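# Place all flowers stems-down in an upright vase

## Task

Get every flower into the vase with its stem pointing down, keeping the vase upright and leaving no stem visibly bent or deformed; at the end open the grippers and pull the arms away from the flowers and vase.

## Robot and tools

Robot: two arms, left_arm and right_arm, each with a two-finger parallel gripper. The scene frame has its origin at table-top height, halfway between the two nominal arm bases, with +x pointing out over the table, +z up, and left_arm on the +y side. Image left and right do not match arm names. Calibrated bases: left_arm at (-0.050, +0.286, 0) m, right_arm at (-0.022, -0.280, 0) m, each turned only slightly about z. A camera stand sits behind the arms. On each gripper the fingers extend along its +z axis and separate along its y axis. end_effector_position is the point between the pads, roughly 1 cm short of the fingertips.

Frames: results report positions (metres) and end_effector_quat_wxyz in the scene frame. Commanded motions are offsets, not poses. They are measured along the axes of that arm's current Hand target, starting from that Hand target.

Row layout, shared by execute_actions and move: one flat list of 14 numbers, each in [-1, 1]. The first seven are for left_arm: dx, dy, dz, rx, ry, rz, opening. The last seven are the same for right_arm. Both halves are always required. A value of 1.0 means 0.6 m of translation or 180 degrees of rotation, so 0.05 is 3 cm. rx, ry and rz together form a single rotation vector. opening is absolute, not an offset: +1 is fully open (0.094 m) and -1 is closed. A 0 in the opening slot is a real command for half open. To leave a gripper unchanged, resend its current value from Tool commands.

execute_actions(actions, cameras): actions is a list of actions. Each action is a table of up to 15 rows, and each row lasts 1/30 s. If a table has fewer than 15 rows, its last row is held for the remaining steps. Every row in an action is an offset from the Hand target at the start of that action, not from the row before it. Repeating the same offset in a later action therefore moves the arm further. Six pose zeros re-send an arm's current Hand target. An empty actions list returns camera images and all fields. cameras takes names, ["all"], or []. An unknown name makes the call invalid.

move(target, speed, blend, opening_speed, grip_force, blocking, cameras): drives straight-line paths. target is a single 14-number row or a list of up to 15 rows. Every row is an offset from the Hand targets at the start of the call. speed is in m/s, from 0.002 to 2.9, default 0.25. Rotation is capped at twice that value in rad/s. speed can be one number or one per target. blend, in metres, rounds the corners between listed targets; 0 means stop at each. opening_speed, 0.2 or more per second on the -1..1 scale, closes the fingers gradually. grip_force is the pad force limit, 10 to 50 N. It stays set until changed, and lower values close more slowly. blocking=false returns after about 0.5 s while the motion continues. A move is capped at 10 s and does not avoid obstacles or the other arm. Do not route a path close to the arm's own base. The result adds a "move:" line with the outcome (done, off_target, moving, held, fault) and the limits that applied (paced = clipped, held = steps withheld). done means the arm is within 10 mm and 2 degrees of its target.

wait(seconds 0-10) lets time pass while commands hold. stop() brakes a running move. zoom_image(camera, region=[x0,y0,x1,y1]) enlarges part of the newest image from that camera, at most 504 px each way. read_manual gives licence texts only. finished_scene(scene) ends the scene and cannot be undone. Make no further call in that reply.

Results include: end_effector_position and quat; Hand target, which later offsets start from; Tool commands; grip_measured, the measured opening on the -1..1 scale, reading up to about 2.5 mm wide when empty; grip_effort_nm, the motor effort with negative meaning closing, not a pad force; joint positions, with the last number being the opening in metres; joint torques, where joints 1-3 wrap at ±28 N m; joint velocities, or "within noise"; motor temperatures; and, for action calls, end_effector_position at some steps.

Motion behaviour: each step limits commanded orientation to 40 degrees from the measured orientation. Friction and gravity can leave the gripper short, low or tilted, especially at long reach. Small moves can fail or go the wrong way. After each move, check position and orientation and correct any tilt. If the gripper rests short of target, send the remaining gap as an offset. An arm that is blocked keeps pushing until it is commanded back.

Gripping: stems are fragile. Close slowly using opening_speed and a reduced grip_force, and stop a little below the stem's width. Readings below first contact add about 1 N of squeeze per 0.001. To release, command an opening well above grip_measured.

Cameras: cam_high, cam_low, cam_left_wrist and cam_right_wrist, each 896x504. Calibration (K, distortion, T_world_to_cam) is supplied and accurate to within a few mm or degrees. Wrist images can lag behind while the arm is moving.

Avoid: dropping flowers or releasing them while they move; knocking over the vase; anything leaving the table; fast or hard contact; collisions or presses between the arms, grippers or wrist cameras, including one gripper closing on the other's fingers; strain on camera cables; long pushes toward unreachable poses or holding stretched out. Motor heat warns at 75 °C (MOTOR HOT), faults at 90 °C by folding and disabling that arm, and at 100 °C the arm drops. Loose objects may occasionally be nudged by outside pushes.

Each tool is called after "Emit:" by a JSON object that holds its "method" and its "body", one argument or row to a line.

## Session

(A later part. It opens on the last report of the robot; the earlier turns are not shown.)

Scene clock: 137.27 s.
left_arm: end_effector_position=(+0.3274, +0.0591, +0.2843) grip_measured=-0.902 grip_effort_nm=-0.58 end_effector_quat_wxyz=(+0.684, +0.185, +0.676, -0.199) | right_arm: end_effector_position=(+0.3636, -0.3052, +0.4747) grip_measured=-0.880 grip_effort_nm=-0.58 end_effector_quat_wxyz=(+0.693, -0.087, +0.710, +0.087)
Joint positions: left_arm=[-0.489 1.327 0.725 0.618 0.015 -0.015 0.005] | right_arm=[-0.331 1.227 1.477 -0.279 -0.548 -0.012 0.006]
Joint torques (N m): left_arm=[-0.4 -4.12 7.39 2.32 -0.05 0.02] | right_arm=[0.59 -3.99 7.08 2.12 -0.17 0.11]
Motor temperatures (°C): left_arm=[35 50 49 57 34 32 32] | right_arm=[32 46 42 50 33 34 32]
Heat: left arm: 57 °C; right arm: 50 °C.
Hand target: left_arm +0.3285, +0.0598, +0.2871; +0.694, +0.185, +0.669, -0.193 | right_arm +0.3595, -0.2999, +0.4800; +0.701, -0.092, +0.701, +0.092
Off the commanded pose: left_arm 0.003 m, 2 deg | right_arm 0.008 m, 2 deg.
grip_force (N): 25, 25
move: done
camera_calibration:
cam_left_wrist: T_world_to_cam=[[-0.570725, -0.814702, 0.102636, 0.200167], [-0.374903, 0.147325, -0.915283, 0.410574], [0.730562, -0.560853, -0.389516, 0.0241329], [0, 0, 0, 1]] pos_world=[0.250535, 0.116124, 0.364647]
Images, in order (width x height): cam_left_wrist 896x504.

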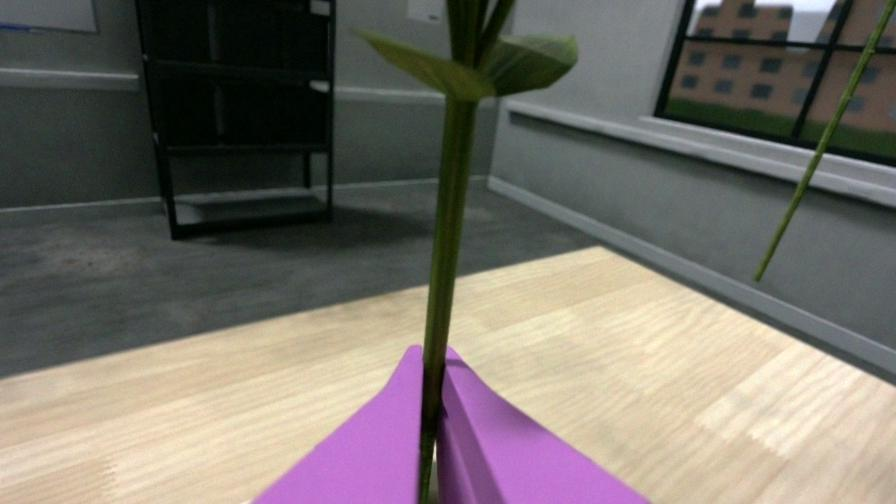

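Emit:
{"method": "move", "body": {
  "target": [0.0125, 0, 0, 0, 0, 0, -1, 0, 0, 0, 0, 0, 0, -1],
  "speed": 0.04,
  "cameras": ["cam_left_wrist", "cam_high"]
}}

Emit:
{"method": "zoom_image", "body": {
  "camera": "cam_high",
  "region": [340, 140, 480, 330]
}}

Scene clock: 139.40 s.
left_arm: end_effector_position=(+0.3278, +0.0591, +0.2789) grip_measured=-0.902 grip_effort_nm=-0.58 end_effector_quat_wxyz=(+0.686, +0.185, +0.675, -0.199) | right_arm: end_effector_position=(+0.3636, -0.3052, +0.4747) grip_measured=-0.880 grip_effort_nm=-0.58 end_effector_quat_wxyz=(+0.693, -0.087, +0.710, +0.087)
Joint positions: left_arm=[-0.489 1.34 0.705 0.657 0.015 -0.015 0.005] | right_arm=[-0.331 1.227 1.477 -0.279 -0.548 -0.012 0.006]
Joint torques (N m): left_arm=[-0.06 -4.08 7.1 2.33 -0.02 0.1] | right_arm=[0.59 -3.99 7.06 2.13 -0.17 0.11]
Motor temperatures (°C): left_arm=[35 50 49 57 34 32 32] | right_arm=[32 46 42 50 33 34 32]
Heat: left arm: 57 °C; right arm: 50 °C.
Hand target: left_arm +0.3287, +0.0597, +0.2795; +0.694, +0.185, +0.669, -0.193 | right_arm +0.3595, -0.2999, +0.4800; +0.701, -0.092, +0.701, +0.092
Off the commanded pose: left_arm 0.001 m, 1 deg | right_arm 0.008 m, 2 deg.
grip_force (N): 25, 25
move: done
camera_calibration:
cam_left_wrist: T_world_to_cam=[[-0.570585, -0.814852, 0.102223, 0.200994], [-0.370522, 0.144347, -0.917539, 0.40512], [0.732903, -0.561409, -0.384283, 0.0194537], [0, 0, 0, 1]] pos_world=[0.250533, 0.116224, 0.358643]
Images, in order (width x height): cam_high 896x504, cam_left_wrist 896x504.

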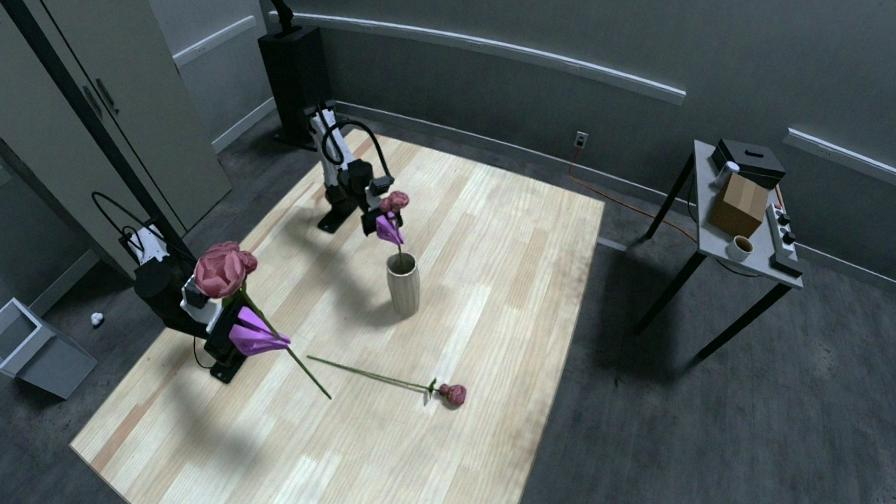

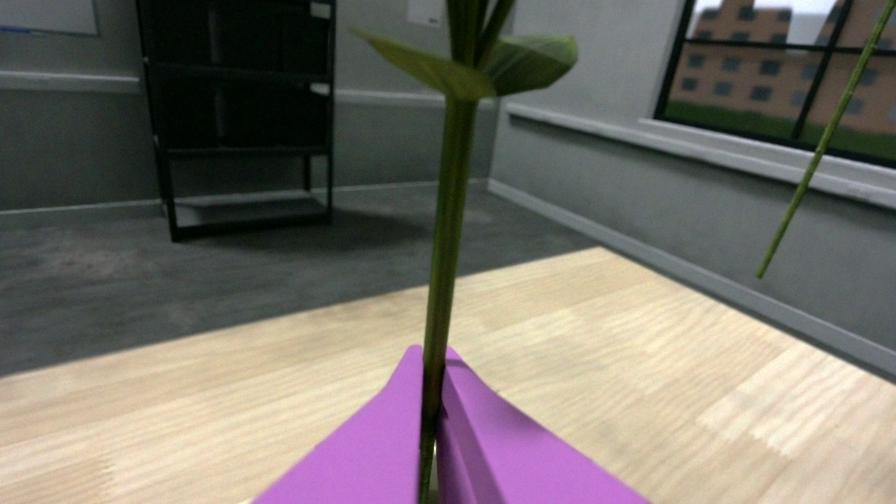

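Scaled by 2.653 from the camera's 896x504 image, which has a finer 1280x720 frame.

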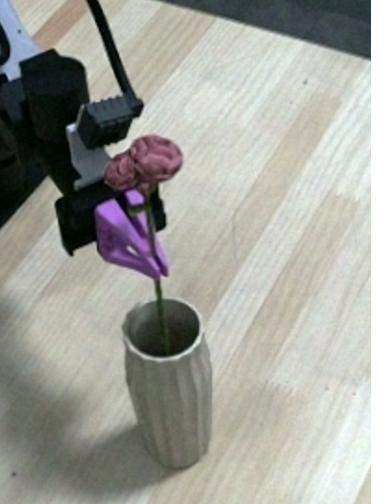

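Emit:
{"method": "move", "body": {
  "target": [0.0167, 0, 0, 0, 0, 0, -1, 0, 0, 0, 0, 0, 0, -1],
  "speed": 0.04,
  "cameras": ["cam_left_wrist", "cam_low"]
}}

Emit:
{"method": "zoom_image", "body": {
  "camera": "cam_low",
  "region": [400, 120, 520, 270]
}}

Scene clock: 142.23 s.
left_arm: end_effector_position=(+0.3279, +0.0592, +0.2784) grip_measured=-0.902 grip_effort_nm=-0.58 end_effector_quat_wxyz=(+0.697, +0.182, +0.664, -0.202) | right_arm: end_effector_position=(+0.3636, -0.3052, +0.4747) grip_measured=-0.880 grip_effort_nm=-0.58 end_effector_quat_wxyz=(+0.693, -0.087, +0.710, +0.087)
Joint positions: left_arm=[-0.489 1.357 0.682 0.729 0.014 -0.015 0.005] | right_arm=[-0.331 1.227 1.477 -0.279 -0.548 -0.012 0.006]
Joint torques (N m): left_arm=[0.13 -3.66 6.56 1.99 -0.08 0.11] | right_arm=[0.59 -4.01 7.06 2.12 -0.17 0.11]
Motor temperatures (°C): left_arm=[35 49 49 57 34 32 32] | right_arm=[32 46 42 50 33 34 32]
Heat: left arm: 57 °C; right arm: 50 °C.
Hand target: left_arm +0.3290, +0.0594, +0.2695; +0.694, +0.185, +0.669, -0.193 | right_arm +0.3595, -0.2999, +0.4800; +0.701, -0.092, +0.701, +0.092
Off the commanded pose: left_arm 0.009 m, 1 deg | right_arm 0.008 m, 2 deg.
grip_force (N): 25, 25
move: done
camera_calibration:
cam_left_wrist: T_world_to_cam=[[-0.572762, -0.813629, 0.09976, 0.202485], [-0.345403, 0.12918, -0.929521, 0.400713], [0.743398, -0.566852, -0.355019, 0.00802319], [0, 0, 0, 1]] pos_world=[0.248419, 0.117532, 0.355119]
Images, in order (width x height): cam_low 896x504, cam_left_wrist 896x504.

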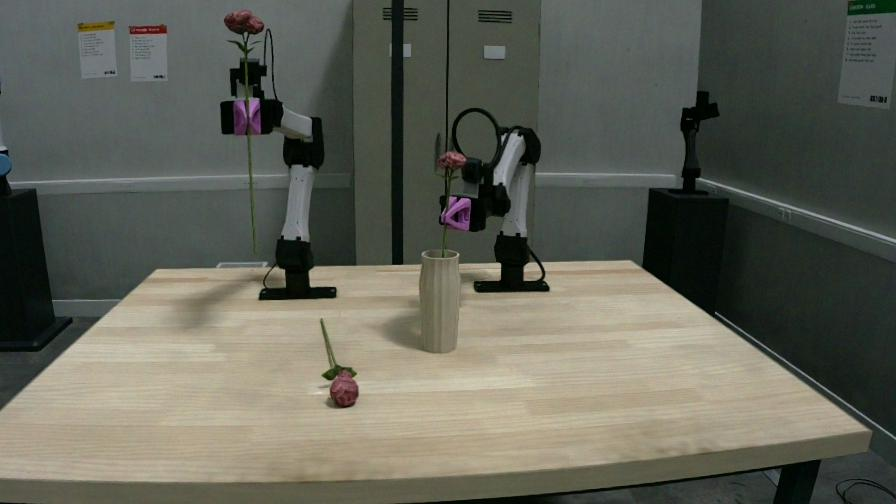

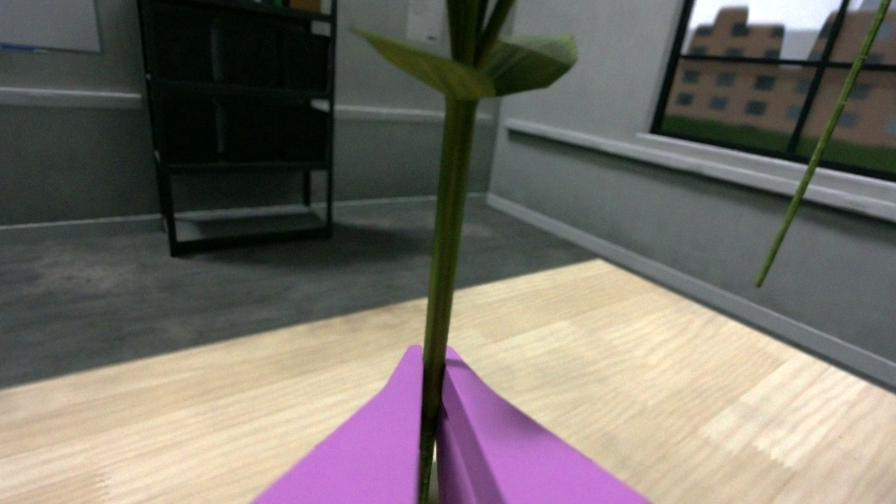

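Scaled by 3.360 from the camera's 896x504 image, which has a finer 1280x720 frame.

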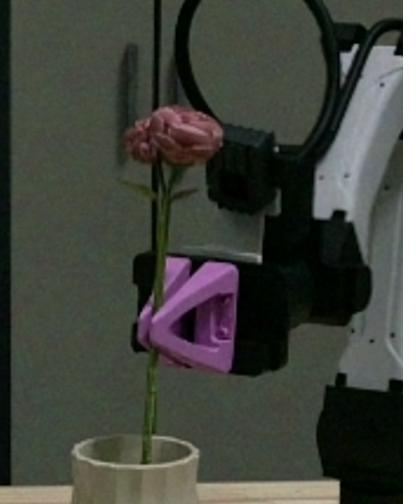

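Emit:
{"method": "move", "body": {
  "target": [
    [-0.0133, 0, 0, 0, 0, 0, -0.4, 0, 0, 0, 0, 0, 0, -1],
    [-0.0133, 0, -0.2, 0, 0, 0, -0.4, 0, 0, 0, 0, 0, 0, -1]
  ],
  "speed": 0.15,
  "opening_speed": 1.0,
  "cameras": ["cam_left_wrist", "cam_low", "cam_high"]
}}

Emit:
{"method": "zoom_image", "body": {
  "camera": "cam_low",
  "region": [380, 100, 560, 360]
}}

Scene clock: 151.80 s.
left_arm: end_effector_position=(+0.2253, +0.1201, +0.2737) grip_measured=-0.402 grip_effort_nm=0.09 end_effector_quat_wxyz=(+0.690, +0.183, +0.671, -0.200) | right_arm: end_effector_position=(+0.3636, -0.3052, +0.4747) grip_measured=-0.880 grip_effort_nm=-0.58 end_effector_quat_wxyz=(+0.693, -0.087, +0.710, +0.087)
Joint positions: left_arm=[-0.489 0.723 0.393 0.363 0.013 -0.015 0.028] | right_arm=[-0.331 1.227 1.477 -0.279 -0.548 -0.012 0.006]
Joint torques (N m): left_arm=[0.34 -0.66 7.49 2.15 0.01 0.07] | right_arm=[0.58 -4 7.08 2.12 -0.17 0.11]
Motor temperatures (°C): left_arm=[35 49 49 56 34 32 31] | right_arm=[32 45 42 51 33 34 32]
Heat: left arm: 56 °C; right arm: 51 °C.
Hand target: left_arm +0.2259, +0.1213, +0.2731; +0.694, +0.185, +0.669, -0.193 | right_arm +0.3595, -0.2999, +0.4800; +0.701, -0.092, +0.701, +0.092
Off the commanded pose: left_arm 0.002 m, 1 deg | right_arm 0.008 m, 2 deg.
grip_force (N): 25, 25
move: done
camera_calibration:
cam_left_wrist: T_world_to_cam=[[-0.570273, -0.815169, 0.101425, 0.192928], [-0.361981, 0.138536, -0.921834, 0.353587], [0.7374, -0.562411, -0.374079, 0.123115], [0, 0, 0, 1]] pos_world=[0.147229, 0.177525, 0.352435]
Images, in order (width x height): cam_high 896x504, cam_low 896x504, cam_left_wrist 896x504.

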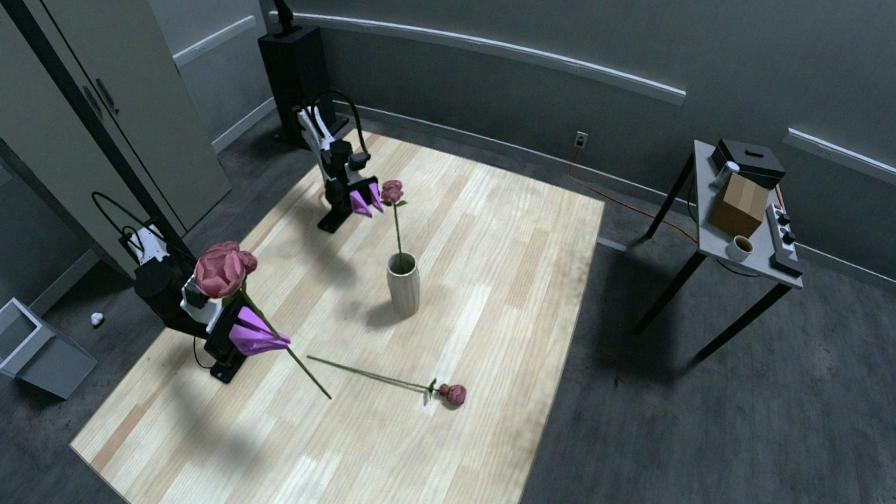

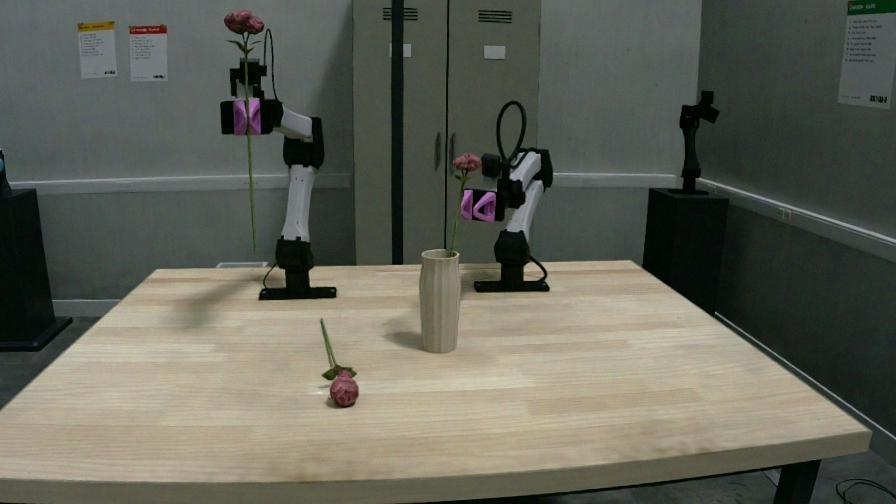

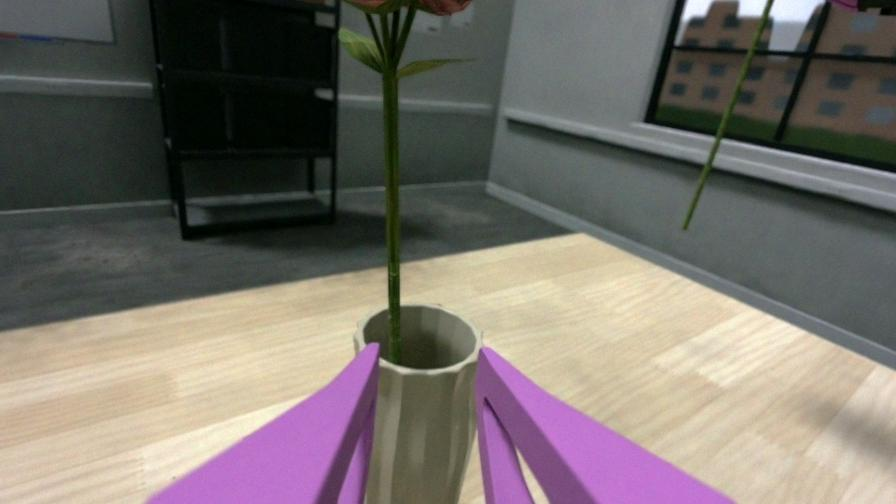

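Scaled by 1.938 from the camera's 896x504 image, which has a finer 1280x720 frame.

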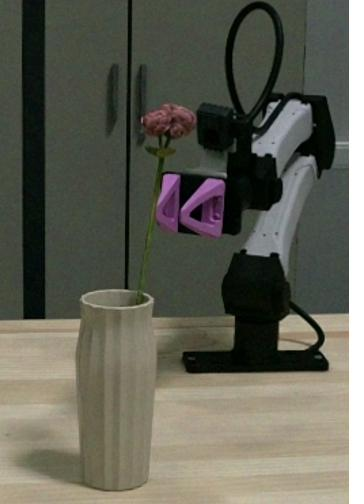

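Emit:
{"method": "move", "body": {
  "target": [-0.0057, 0.222, -0.145, 0, 0, 0, -0.4, -0.0533, 0.4832, 0.173, -0.1509, 0.0022, 0.0572, -1],
  "speed": 0.2,
  "cameras": ["cam_high", "cam_low", "cam_left_wrist"]
}}

Emit:
{"method": "zoom_image", "body": {
  "camera": "cam_high",
  "region": [340, 140, 480, 330]
}}

Emit:
{"method": "zoom_image", "body": {
  "camera": "cam_low",
  "region": [380, 60, 520, 360]
}}

Scene clock: 173.20 s.
left_arm: end_effector_position=(+0.2199, +0.2792, +0.2684) grip_measured=-0.402 grip_effort_nm=0.10 end_effector_quat_wxyz=(+0.688, +0.179, +0.674, -0.198) | right_arm: end_effector_position=(+0.3843, +0.0077, +0.4931) grip_measured=-0.880 grip_effort_nm=-0.58 end_effector_quat_wxyz=(+0.631, -0.201, +0.682, +0.311)
Joint positions: left_arm=[0.648 0.721 0.367 0.418 1.141 -0.08 0.028] | right_arm=[0.519 1.607 1.855 -0.259 -0.198 0.169 0.006]
Joint torques (N m): left_arm=[0.73 -0.44 8.32 1.8 0.05 -0.06] | right_arm=[0.25 -5.15 12.62 2.11 0.11 0.1]
Motor temperatures (°C): left_arm=[35 47 49 55 34 32 31] | right_arm=[32 44 42 51 33 34 32]
Heat: left arm: 55 °C; right arm: 51 °C.
Hand target: left_arm +0.2199, +0.2803, +0.2732; +0.694, +0.185, +0.669, -0.193 | right_arm +0.3849, +0.0070, +0.5119; +0.647, -0.192, +0.667, +0.315
Off the commanded pose: left_arm 0.005 m, 1 deg | right_arm 0.019 m, 3 deg.
grip_force (N): 25, 25
move: off_target (right_arm)
camera_calibration:
cam_left_wrist: T_world_to_cam=[[-0.562641, -0.819533, 0.10863, 0.317636], [-0.37133, 0.133131, -0.918907, 0.327402], [0.738613, -0.557353, -0.379222, 0.214389], [0, 0, 0, 1]] pos_world=[0.141939, 0.336216, 0.347648]
Images, in order (width x height): cam_high 896x504, cam_low 896x504, cam_left_wrist 896x504.

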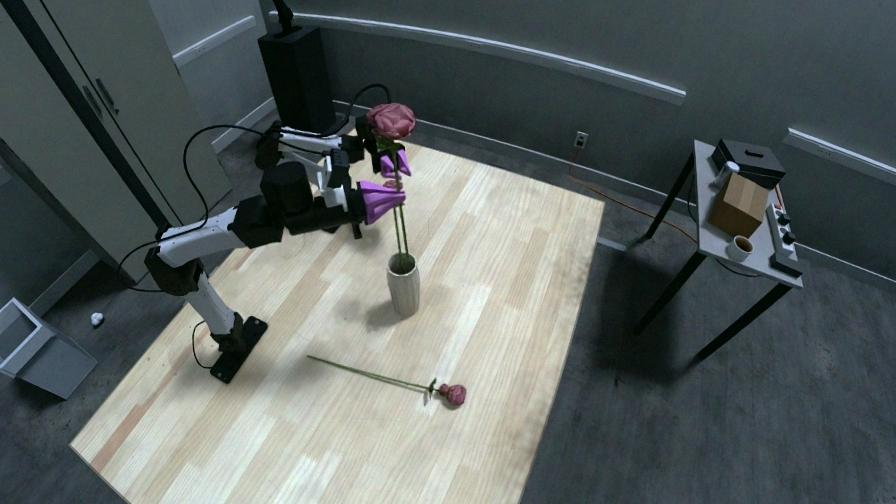

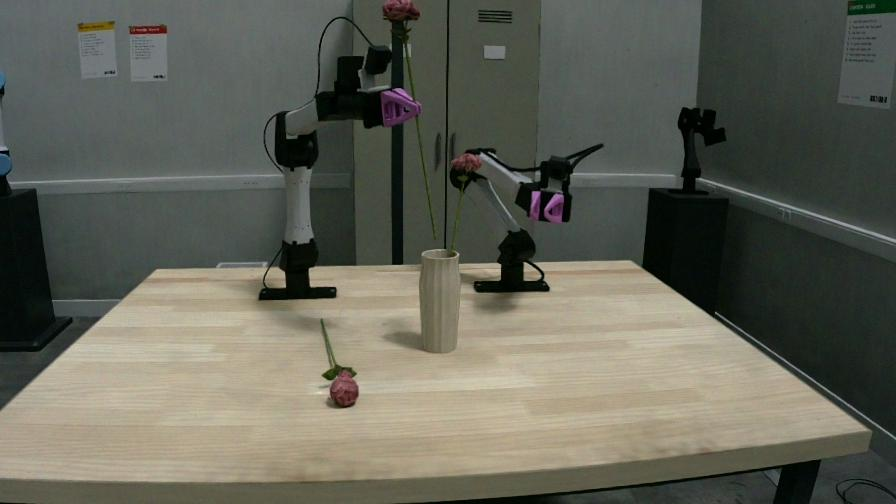

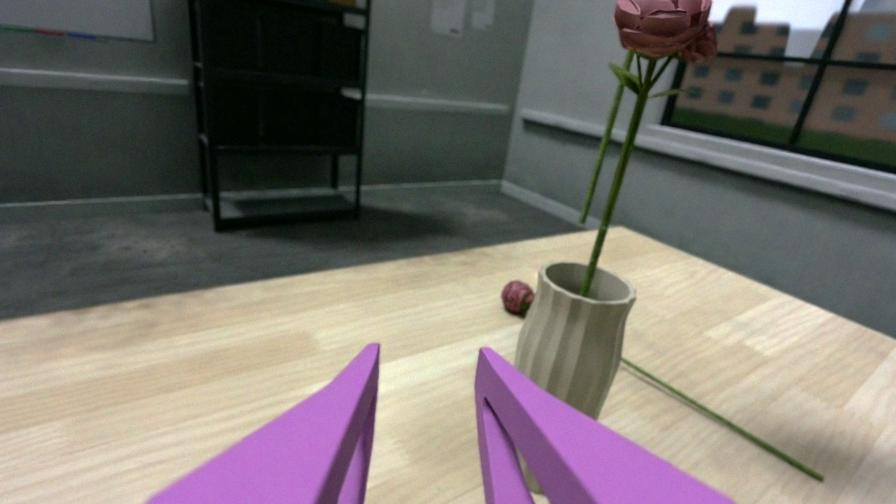

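Scaled by 2.653 from the camera's 896x504 image, which has a finer 1280x720 frame.

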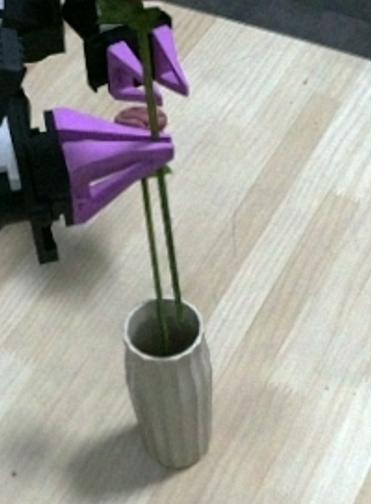

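Scaled by 1.680 from the camera's 896x504 image, which has a finer 1280x720 frame.

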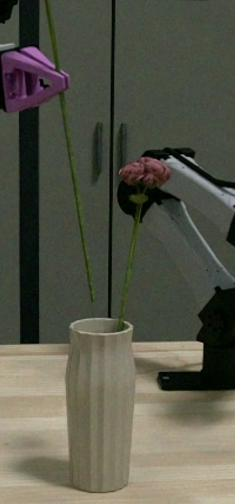

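Emit:
{"method": "move", "body": {
  "target": [
    [0, 0, 0, 0, 0, 0, -0.4, 0.0253, 0.003, -0.019, 0, 0, 0, -1],
    [0, 0, 0, 0, 0, 0, -0.4, 0.3325, 0.0023, -0.0342, 0, 0, 0, -1]
  ],
  "speed": [0.05, 0.12],
  "blend": [0.005, 0],
  "cameras": ["cam_high", "cam_low", "cam_left_wrist"]
}}

Emit:
{"method": "zoom_image", "body": {
  "camera": "cam_high",
  "region": [340, 140, 480, 330]
}}

Emit:
{"method": "zoom_image", "body": {
  "camera": "cam_low",
  "region": [380, 60, 560, 360]
}}

Scene clock: 184.03 s.
left_arm: end_effector_position=(+0.2198, +0.2792, +0.2686) grip_measured=-0.402 grip_effort_nm=0.10 end_effector_quat_wxyz=(+0.689, +0.179, +0.674, -0.199) | right_arm: end_effector_position=(+0.3526, +0.0249, +0.3115) grip_measured=-0.880 grip_effort_nm=-0.58 end_effector_quat_wxyz=(+0.640, -0.198, +0.674, +0.312)
Joint positions: left_arm=[0.648 0.721 0.367 0.42 1.142 -0.081 0.028] | right_arm=[0.622 1.467 0.954 0.526 -0.091 0.169 0.006]
Joint torques (N m): left_arm=[1.07 -0.01 8.1 1.79 0.1 -0.05] | right_arm=[0.59 -5.67 8.14 2.21 0.11 0.06]
Motor temperatures (°C): left_arm=[35 46 49 56 34 32 31] | right_arm=[32 44 43 51 33 34 32]
Heat: left arm: 56 °C; right arm: 51 °C.
Hand target: left_arm +0.2199, +0.2803, +0.2732; +0.694, +0.185, +0.669, -0.193 | right_arm +0.3508, +0.0246, +0.3152; +0.647, -0.192, +0.667, +0.315
Off the commanded pose: left_arm 0.005 m, 1 deg | right_arm 0.004 m, 1 deg.
grip_force (N): 25, 25
move: done
camera_calibration:
cam_left_wrist: T_world_to_cam=[[-0.563079, -0.819264, 0.108396, 0.317668], [-0.370717, 0.133182, -0.919147, 0.327564], [0.738587, -0.557736, -0.378707, 0.214419], [0, 0, 0, 1]] pos_world=[0.141938, 0.336217, 0.347847]
Images, in order (width x height): cam_high 896x504, cam_low 896x504, cam_left_wrist 896x504.

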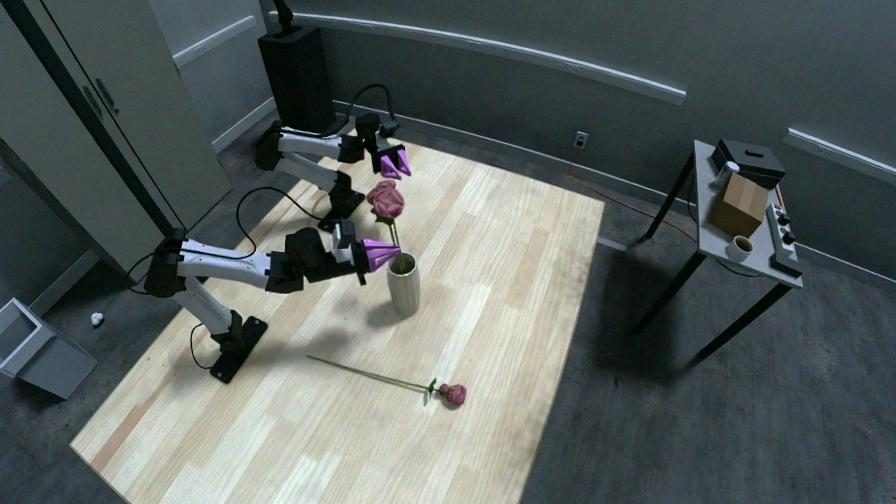

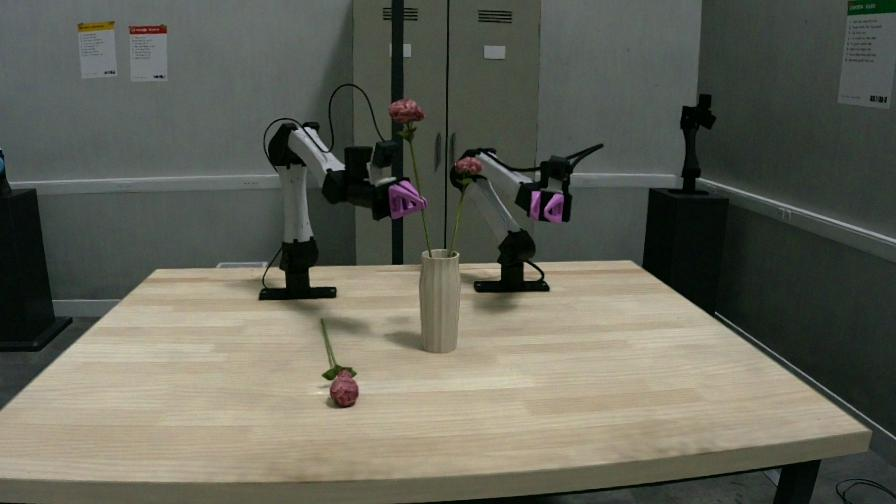

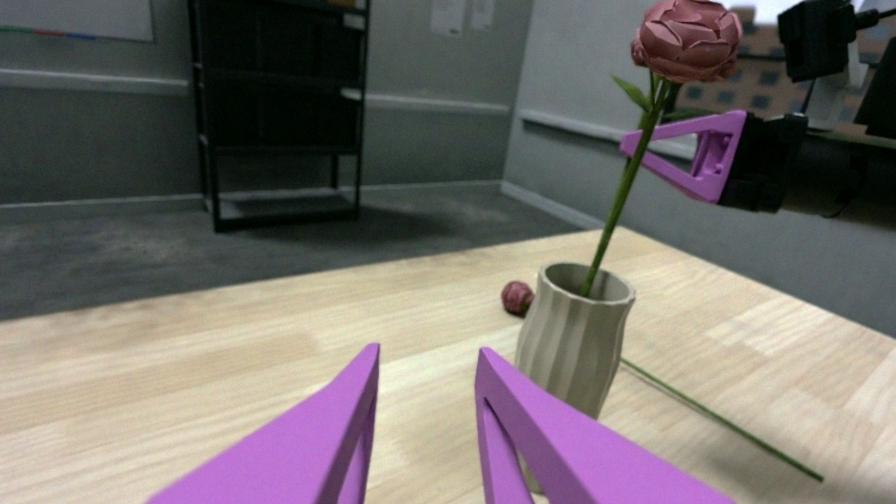

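Scaled by 2.653 from the camera's 896x504 image, which has a finer 1280x720 frame.

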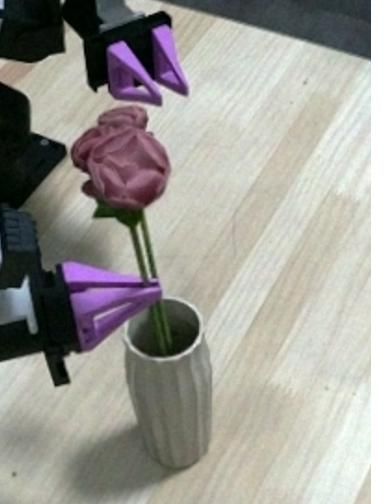

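Scaled by 1.680 from the camera's 896x504 image, which has a finer 1280x720 frame.

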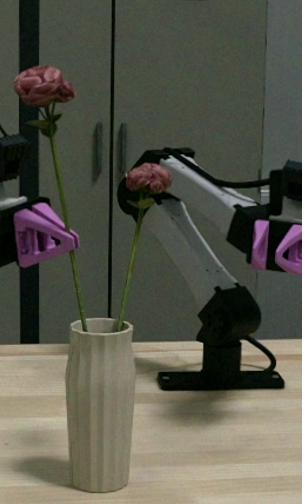

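Emit:
{"method": "move", "body": {
  "target": [0, 0, 0, 0, 0, 0, -0.4, 0.0665, 0, -0.0033, 0, 0, 0, -1],
  "speed": 0.1
}}

Emit:
{"method": "move", "body": {
  "target": [0, 0, 0, 0, 0, 0, -0.4, 0.0167, 0, -0.0008, 0, 0, 0, -1],
  "speed": 0.05,
  "cameras": ["cam_high", "cam_low", "cam_right_wrist"]
}}

Scene clock: 187.53 s.
left_arm: end_effector_position=(+0.2198, +0.2792, +0.2686) grip_measured=-0.402 grip_effort_nm=0.09 end_effector_quat_wxyz=(+0.689, +0.179, +0.674, -0.199) | right_arm: end_effector_position=(+0.3461, +0.0285, +0.2780) grip_measured=-0.880 grip_effort_nm=-0.58 end_effector_quat_wxyz=(+0.644, -0.197, +0.669, +0.314)
Joint positions: left_arm=[0.648 0.721 0.367 0.42 1.142 -0.081 0.028] | right_arm=[0.644 1.508 0.837 0.698 -0.069 0.169 0.006]
Joint torques (N m): left_arm=[0.9 -0.05 8.32 1.82 0 -0.05] | right_arm=[0.64 -4.68 7.83 2.22 0.12 0.05]
Motor temperatures (°C): left_arm=[35 46 49 56 34 32 31] | right_arm=[32 44 43 51 33 34 32]
Heat: left arm: 56 °C; right arm: 51 °C.
Hand target: left_arm +0.2199, +0.2803, +0.2732; +0.694, +0.185, +0.669, -0.193 | right_arm +0.3457, +0.0295, +0.2758; +0.647, -0.192, +0.667, +0.316
Off the commanded pose: left_arm 0.005 m, 1 deg | right_arm 0.002 m, 1 deg.
grip_force (N): 25, 25
move: done

Scene clock: 188.57 s.
left_arm: end_effector_position=(+0.2198, +0.2792, +0.2686) grip_measured=-0.402 grip_effort_nm=0.10 end_effector_quat_wxyz=(+0.689, +0.179, +0.674, -0.199) | right_arm: end_effector_position=(+0.3450, +0.0297, +0.2700) grip_measured=-0.880 grip_effort_nm=-0.58 end_effector_quat_wxyz=(+0.645, -0.197, +0.668, +0.315)
Joint positions: left_arm=[0.648 0.721 0.367 0.42 1.142 -0.081 0.028] | right_arm=[0.649 1.525 0.813 0.743 -0.063 0.169 0.006]
Joint torques (N m): left_arm=[0.99 0.1 8.29 1.72 0.11 -0.03] | right_arm=[0.69 -4.59 7.5 2.21 0.11 0.05]
Motor temperatures (°C): left_arm=[35 46 49 56 34 32 31] | right_arm=[32 44 43 51 33 34 32]
Heat: left arm: 56 °C; right arm: 51 °C.
Hand target: left_arm +0.2199, +0.2803, +0.2732; +0.694, +0.185, +0.669, -0.193 | right_arm +0.3444, +0.0307, +0.2660; +0.647, -0.192, +0.667, +0.316
Off the commanded pose: left_arm 0.005 m, 1 deg | right_arm 0.004 m, 1 deg.
grip_force (N): 25, 25
move: done
camera_calibration:
cam_right_wrist: T_world_to_cam=[[0.652096, -0.750182, -0.109532, -0.173208], [-0.366516, -0.185473, -0.911738, 0.410645], [0.663654, 0.634686, -0.3959, -0.0226364], [0, 0, 0, 1]] pos_world=[0.278479, -0.0394068, 0.346467]
Images, in order (width x height): cam_high 896x504, cam_low 896x504, cam_right_wrist 896x504.

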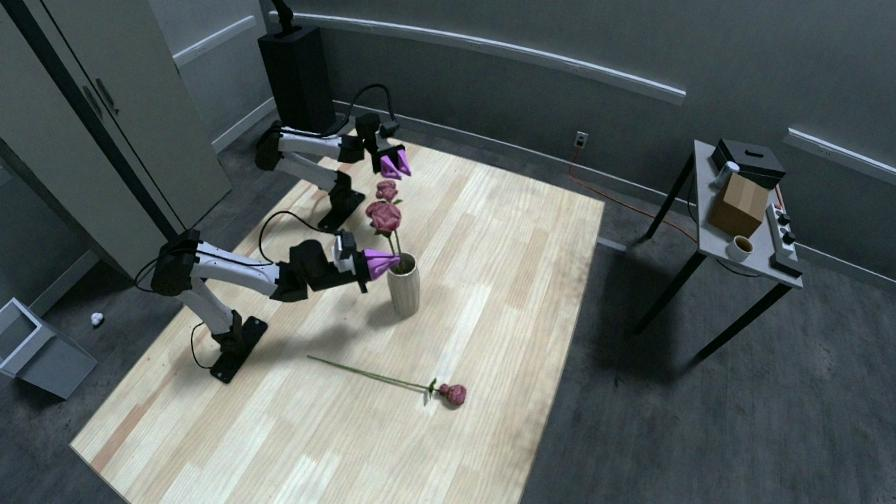

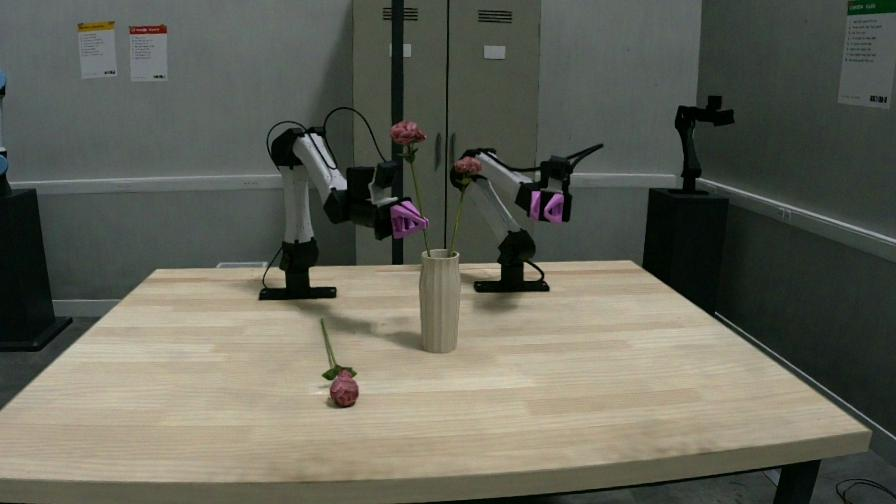

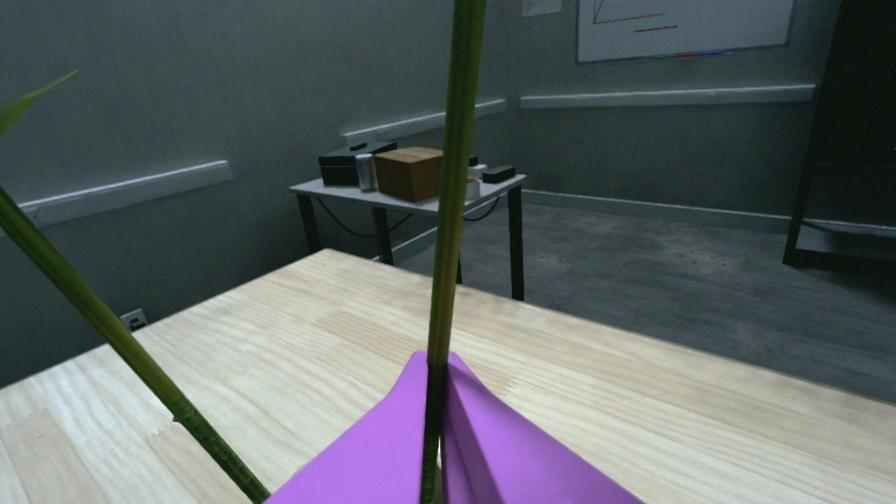

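Emit:
{"method": "move", "body": {
  "target": [0, 0, 0, 0, 0, 0, -0.4, 0.0133, 0, -0.0006, 0, 0, 0, -1],
  "speed": 0.05
}}

Scene clock: 190.43 s.
left_arm: end_effector_position=(+0.2198, +0.2792, +0.2686) grip_measured=-0.402 grip_effort_nm=0.10 end_effector_quat_wxyz=(+0.689, +0.179, +0.674, -0.199) | right_arm: end_effector_position=(+0.3445, +0.0302, +0.2648) grip_measured=-0.880 grip_effort_nm=-0.58 end_effector_quat_wxyz=(+0.648, -0.195, +0.665, +0.315)
Joint positions: left_arm=[0.648 0.721 0.367 0.42 1.142 -0.081 0.028] | right_arm=[0.653 1.54 0.794 0.784 -0.057 0.169 0.006]
Joint torques (N m): left_arm=[0.87 -0.02 8.18 1.86 0.1 -0.07] | right_arm=[0.72 -4.45 7.24 2.18 0.1 0.04]
Motor temperatures (°C): left_arm=[35 45 49 56 34 32 31] | right_arm=[32 44 43 51 33 34 32]
Heat: left arm: 56 °C; right arm: 51 °C.
Hand target: left_arm +0.2199, +0.2803, +0.2732; +0.694, +0.185, +0.669, -0.193 | right_arm +0.3435, +0.0316, +0.2579; +0.647, -0.192, +0.667, +0.315
Off the commanded pose: left_arm 0.005 m, 1 deg | right_arm 0.007 m, 0 deg.
grip_force (N): 25, 25
move: done

Emit:
{"method": "move", "body": {
  "target": [
    [0, 0, 0, 0, 0, 0, -0.4, -0.008, 0, 0, 0, 0, 0, -0.4],
    [0, 0, 0, 0, 0, 0, -0.4, -0.008, 0, -0.2, 0, 0, 0, -0.4]
  ],
  "speed": 0.15,
  "opening_speed": 1.0,
  "cameras": ["all"]
}}

Emit:
{"method": "zoom_image", "body": {
  "camera": "cam_low",
  "region": [380, 100, 560, 360]
}}

Emit:
{"method": "zoom_image", "body": {
  "camera": "cam_high",
  "region": [340, 140, 480, 330]
}}

Scene clock: 195.10 s.
left_arm: end_effector_position=(+0.2198, +0.2792, +0.2686) grip_measured=-0.402 grip_effort_nm=0.09 end_effector_quat_wxyz=(+0.689, +0.179, +0.674, -0.199) | right_arm: end_effector_position=(+0.2570, -0.0473, +0.2634) grip_measured=-0.402 grip_effort_nm=0.09 end_effector_quat_wxyz=(+0.652, -0.191, +0.664, +0.312)
Joint positions: left_arm=[0.648 0.721 0.367 0.42 1.142 -0.081 0.028] | right_arm=[0.636 1.003 0.424 0.624 -0.063 0.169 0.028]
Joint torques (N m): left_arm=[0.98 -0.05 8.18 1.79 0.11 -0.04] | right_arm=[-0.69 -2.51 7.57 1.88 -0.21 0.06]
Motor temperatures (°C): left_arm=[35 45 49 56 34 32 31] | right_arm=[32 44 43 51 33 34 32]
Heat: left arm: 56 °C; right arm: 51 °C.
Hand target: left_arm +0.2199, +0.2803, +0.2732; +0.694, +0.185, +0.669, -0.193 | right_arm +0.2549, -0.0494, +0.2585; +0.647, -0.192, +0.667, +0.316
Off the commanded pose: left_arm 0.005 m, 1 deg | right_arm 0.006 m, 1 deg.
grip_force (N): 25, 25
move: done
camera_calibration:
cam_left_wrist: T_world_to_cam=[[-0.563079, -0.819264, 0.108396, 0.317668], [-0.370717, 0.133182, -0.919147, 0.327564], [0.738587, -0.557736, -0.378707, 0.214419], [0, 0, 0, 1]] pos_world=[0.141938, 0.336217, 0.347847]
cam_right_wrist: T_world_to_cam=[[0.643349, -0.757783, -0.108936, -0.172521], [-0.35827, -0.172259, -0.917589, 0.358107], [0.676568, 0.629359, -0.382314, 0.0747497], [0, 0, 0, 1]] pos_world=[0.188717, -0.116091, 0.338379]

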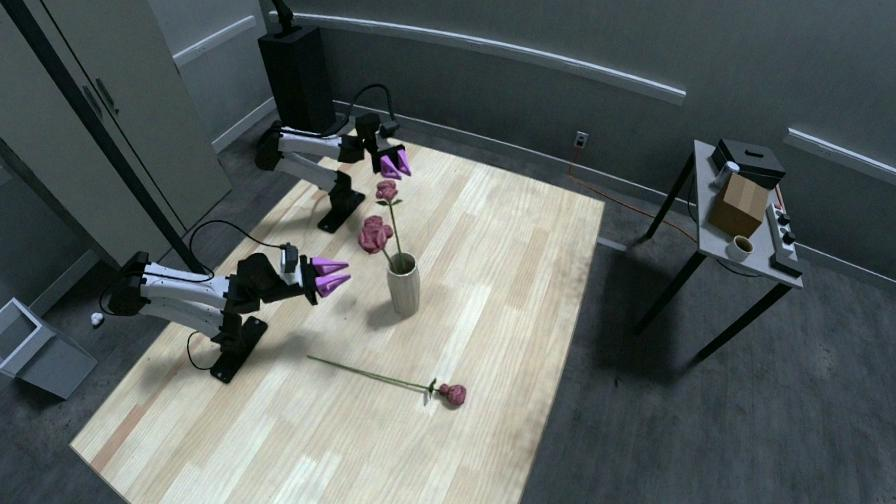

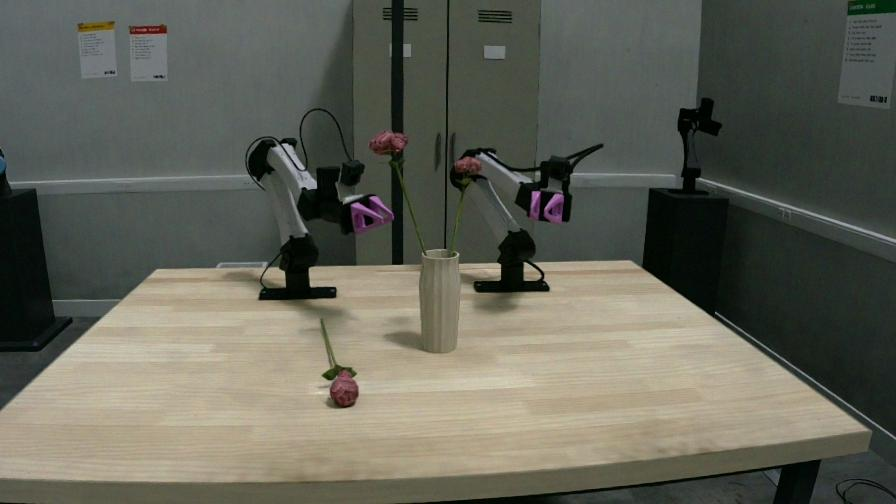

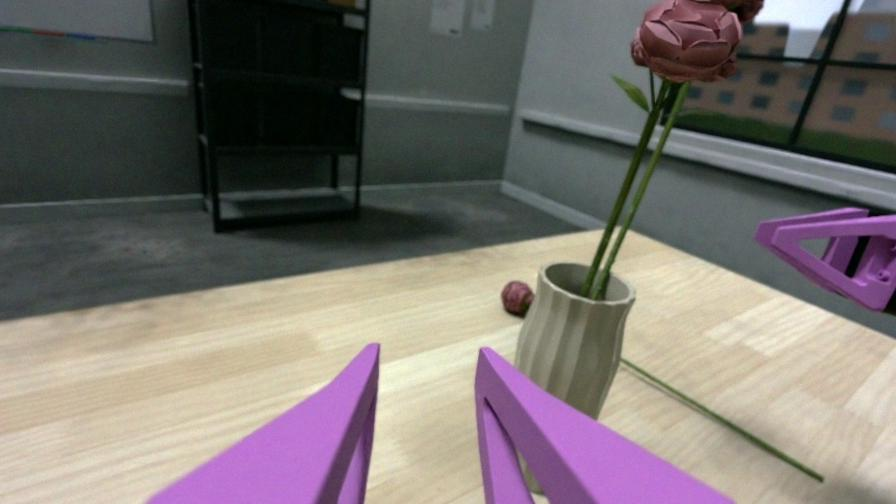

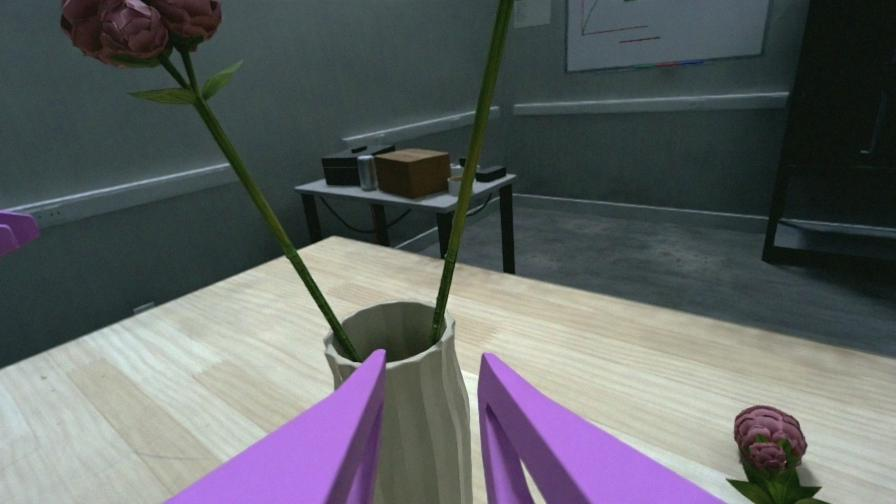

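Scaled by 1.938 from the camera's 896x504 image, which has a finer 1280x720 frame.

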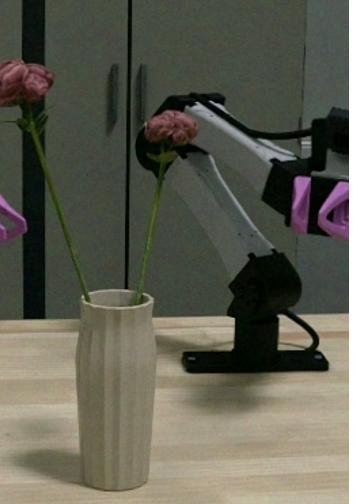

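Scaled by 2.653 from the camera's 896x504 image, which has a finer 1280x720 frame.

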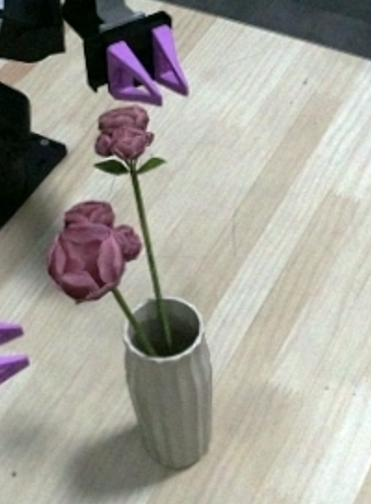

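Emit:
{"method": "move", "body": {
  "target": [
    [0, 0, 0, 0, 0, 0, -0.4, -0.0257, -0.1168, -0.141, 0.0923, 0.24, 0.0475, 0.1],
    [0, 0, 0, 0, 0, 0, -0.4, 0.178, -0.3438, 0.093, 0.1845, 0.4799, 0.0950, 0.1]
  ],
  "speed": 0.3,
  "blend": [0.04, 0],
  "cameras": ["cam_right_wrist", "cam_high"]
}}

Scene clock: 208.47 s.
left_arm: end_effector_position=(+0.2198, +0.2792, +0.2686) grip_measured=-0.402 grip_effort_nm=0.10 end_effector_quat_wxyz=(+0.689, +0.179, +0.674, -0.199) | right_arm: end_effector_position=(+0.4192, -0.1423, +0.1144) grip_measured=+0.098 grip_effort_nm=0.09 end_effector_quat_wxyz=(+0.014, -0.095, +0.995, +0.010)
Joint positions: left_arm=[0.648 0.721 0.367 0.42 1.142 -0.081 0.028] | right_arm=[0.269 2.383 2.413 -1.57 -0.013 0.106 0.052]
Joint torques (N m): left_arm=[0.95 -0.03 8.27 1.83 0.09 -0.04] | right_arm=[-0.46 -10.33 10.88 0.37 0.11 0.11]
Motor temperatures (°C): left_arm=[35 45 49 57 34 32 31] | right_arm=[32 44 43 50 33 34 31]
Heat: left arm: 57 °C; right arm: 50 °C.
Hand target: left_arm +0.2199, +0.2803, +0.2732; +0.694, +0.185, +0.669, -0.193 | right_arm +0.4237, -0.1458, +0.1197; +0.000, -0.087, +0.996, +0.000
Off the commanded pose: left_arm 0.005 m, 1 deg | right_arm 0.008 m, 2 deg.
joint sent to its limit (right arm) — joint 4 (wrist pitch), lower limit. The joint targets are off in orientation, not in position.
grip_force (N): 25, 25
move: done
camera_calibration:
cam_right_wrist: T_world_to_cam=[[0.24619, -0.969131, 0.0132635, -0.242609], [-0.891125, -0.22095, 0.396331, 0.329304], [-0.381166, -0.109392, -0.918012, 0.367388], [0, 0, 0, 1]] pos_world=[0.493215, -0.12217, 0.209972]
Images, in order (width x height): cam_high 896x504, cam_right_wrist 896x504.

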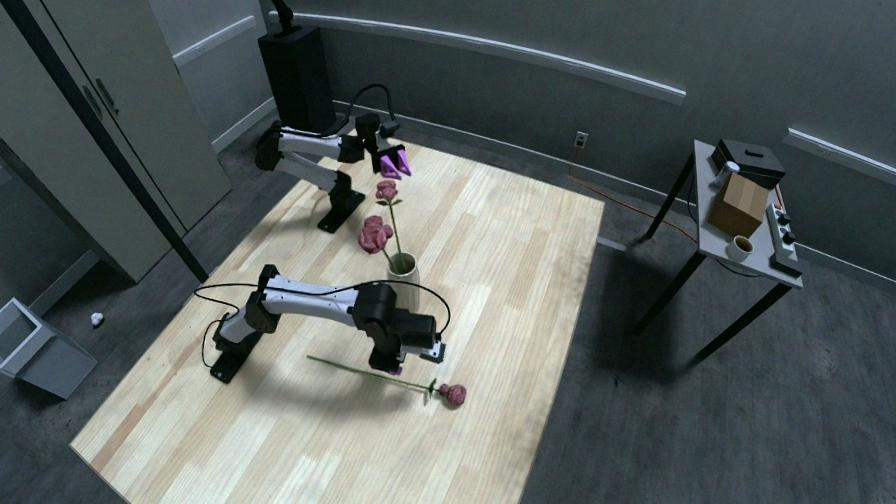

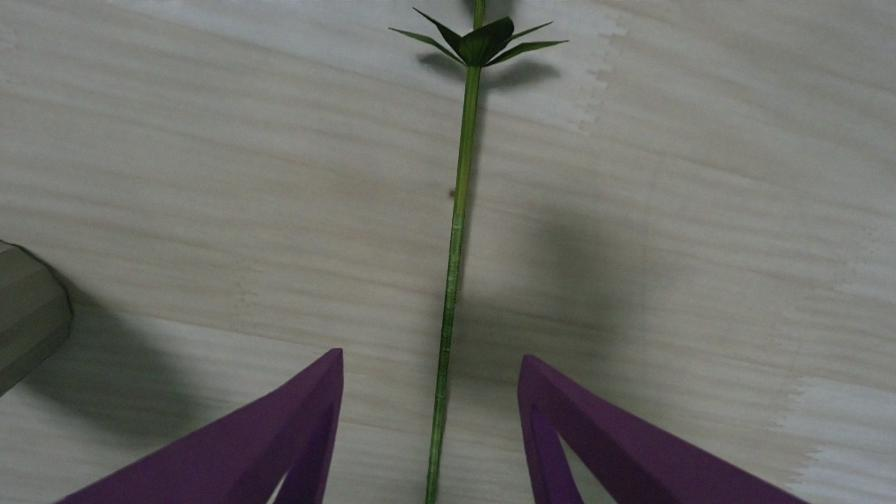

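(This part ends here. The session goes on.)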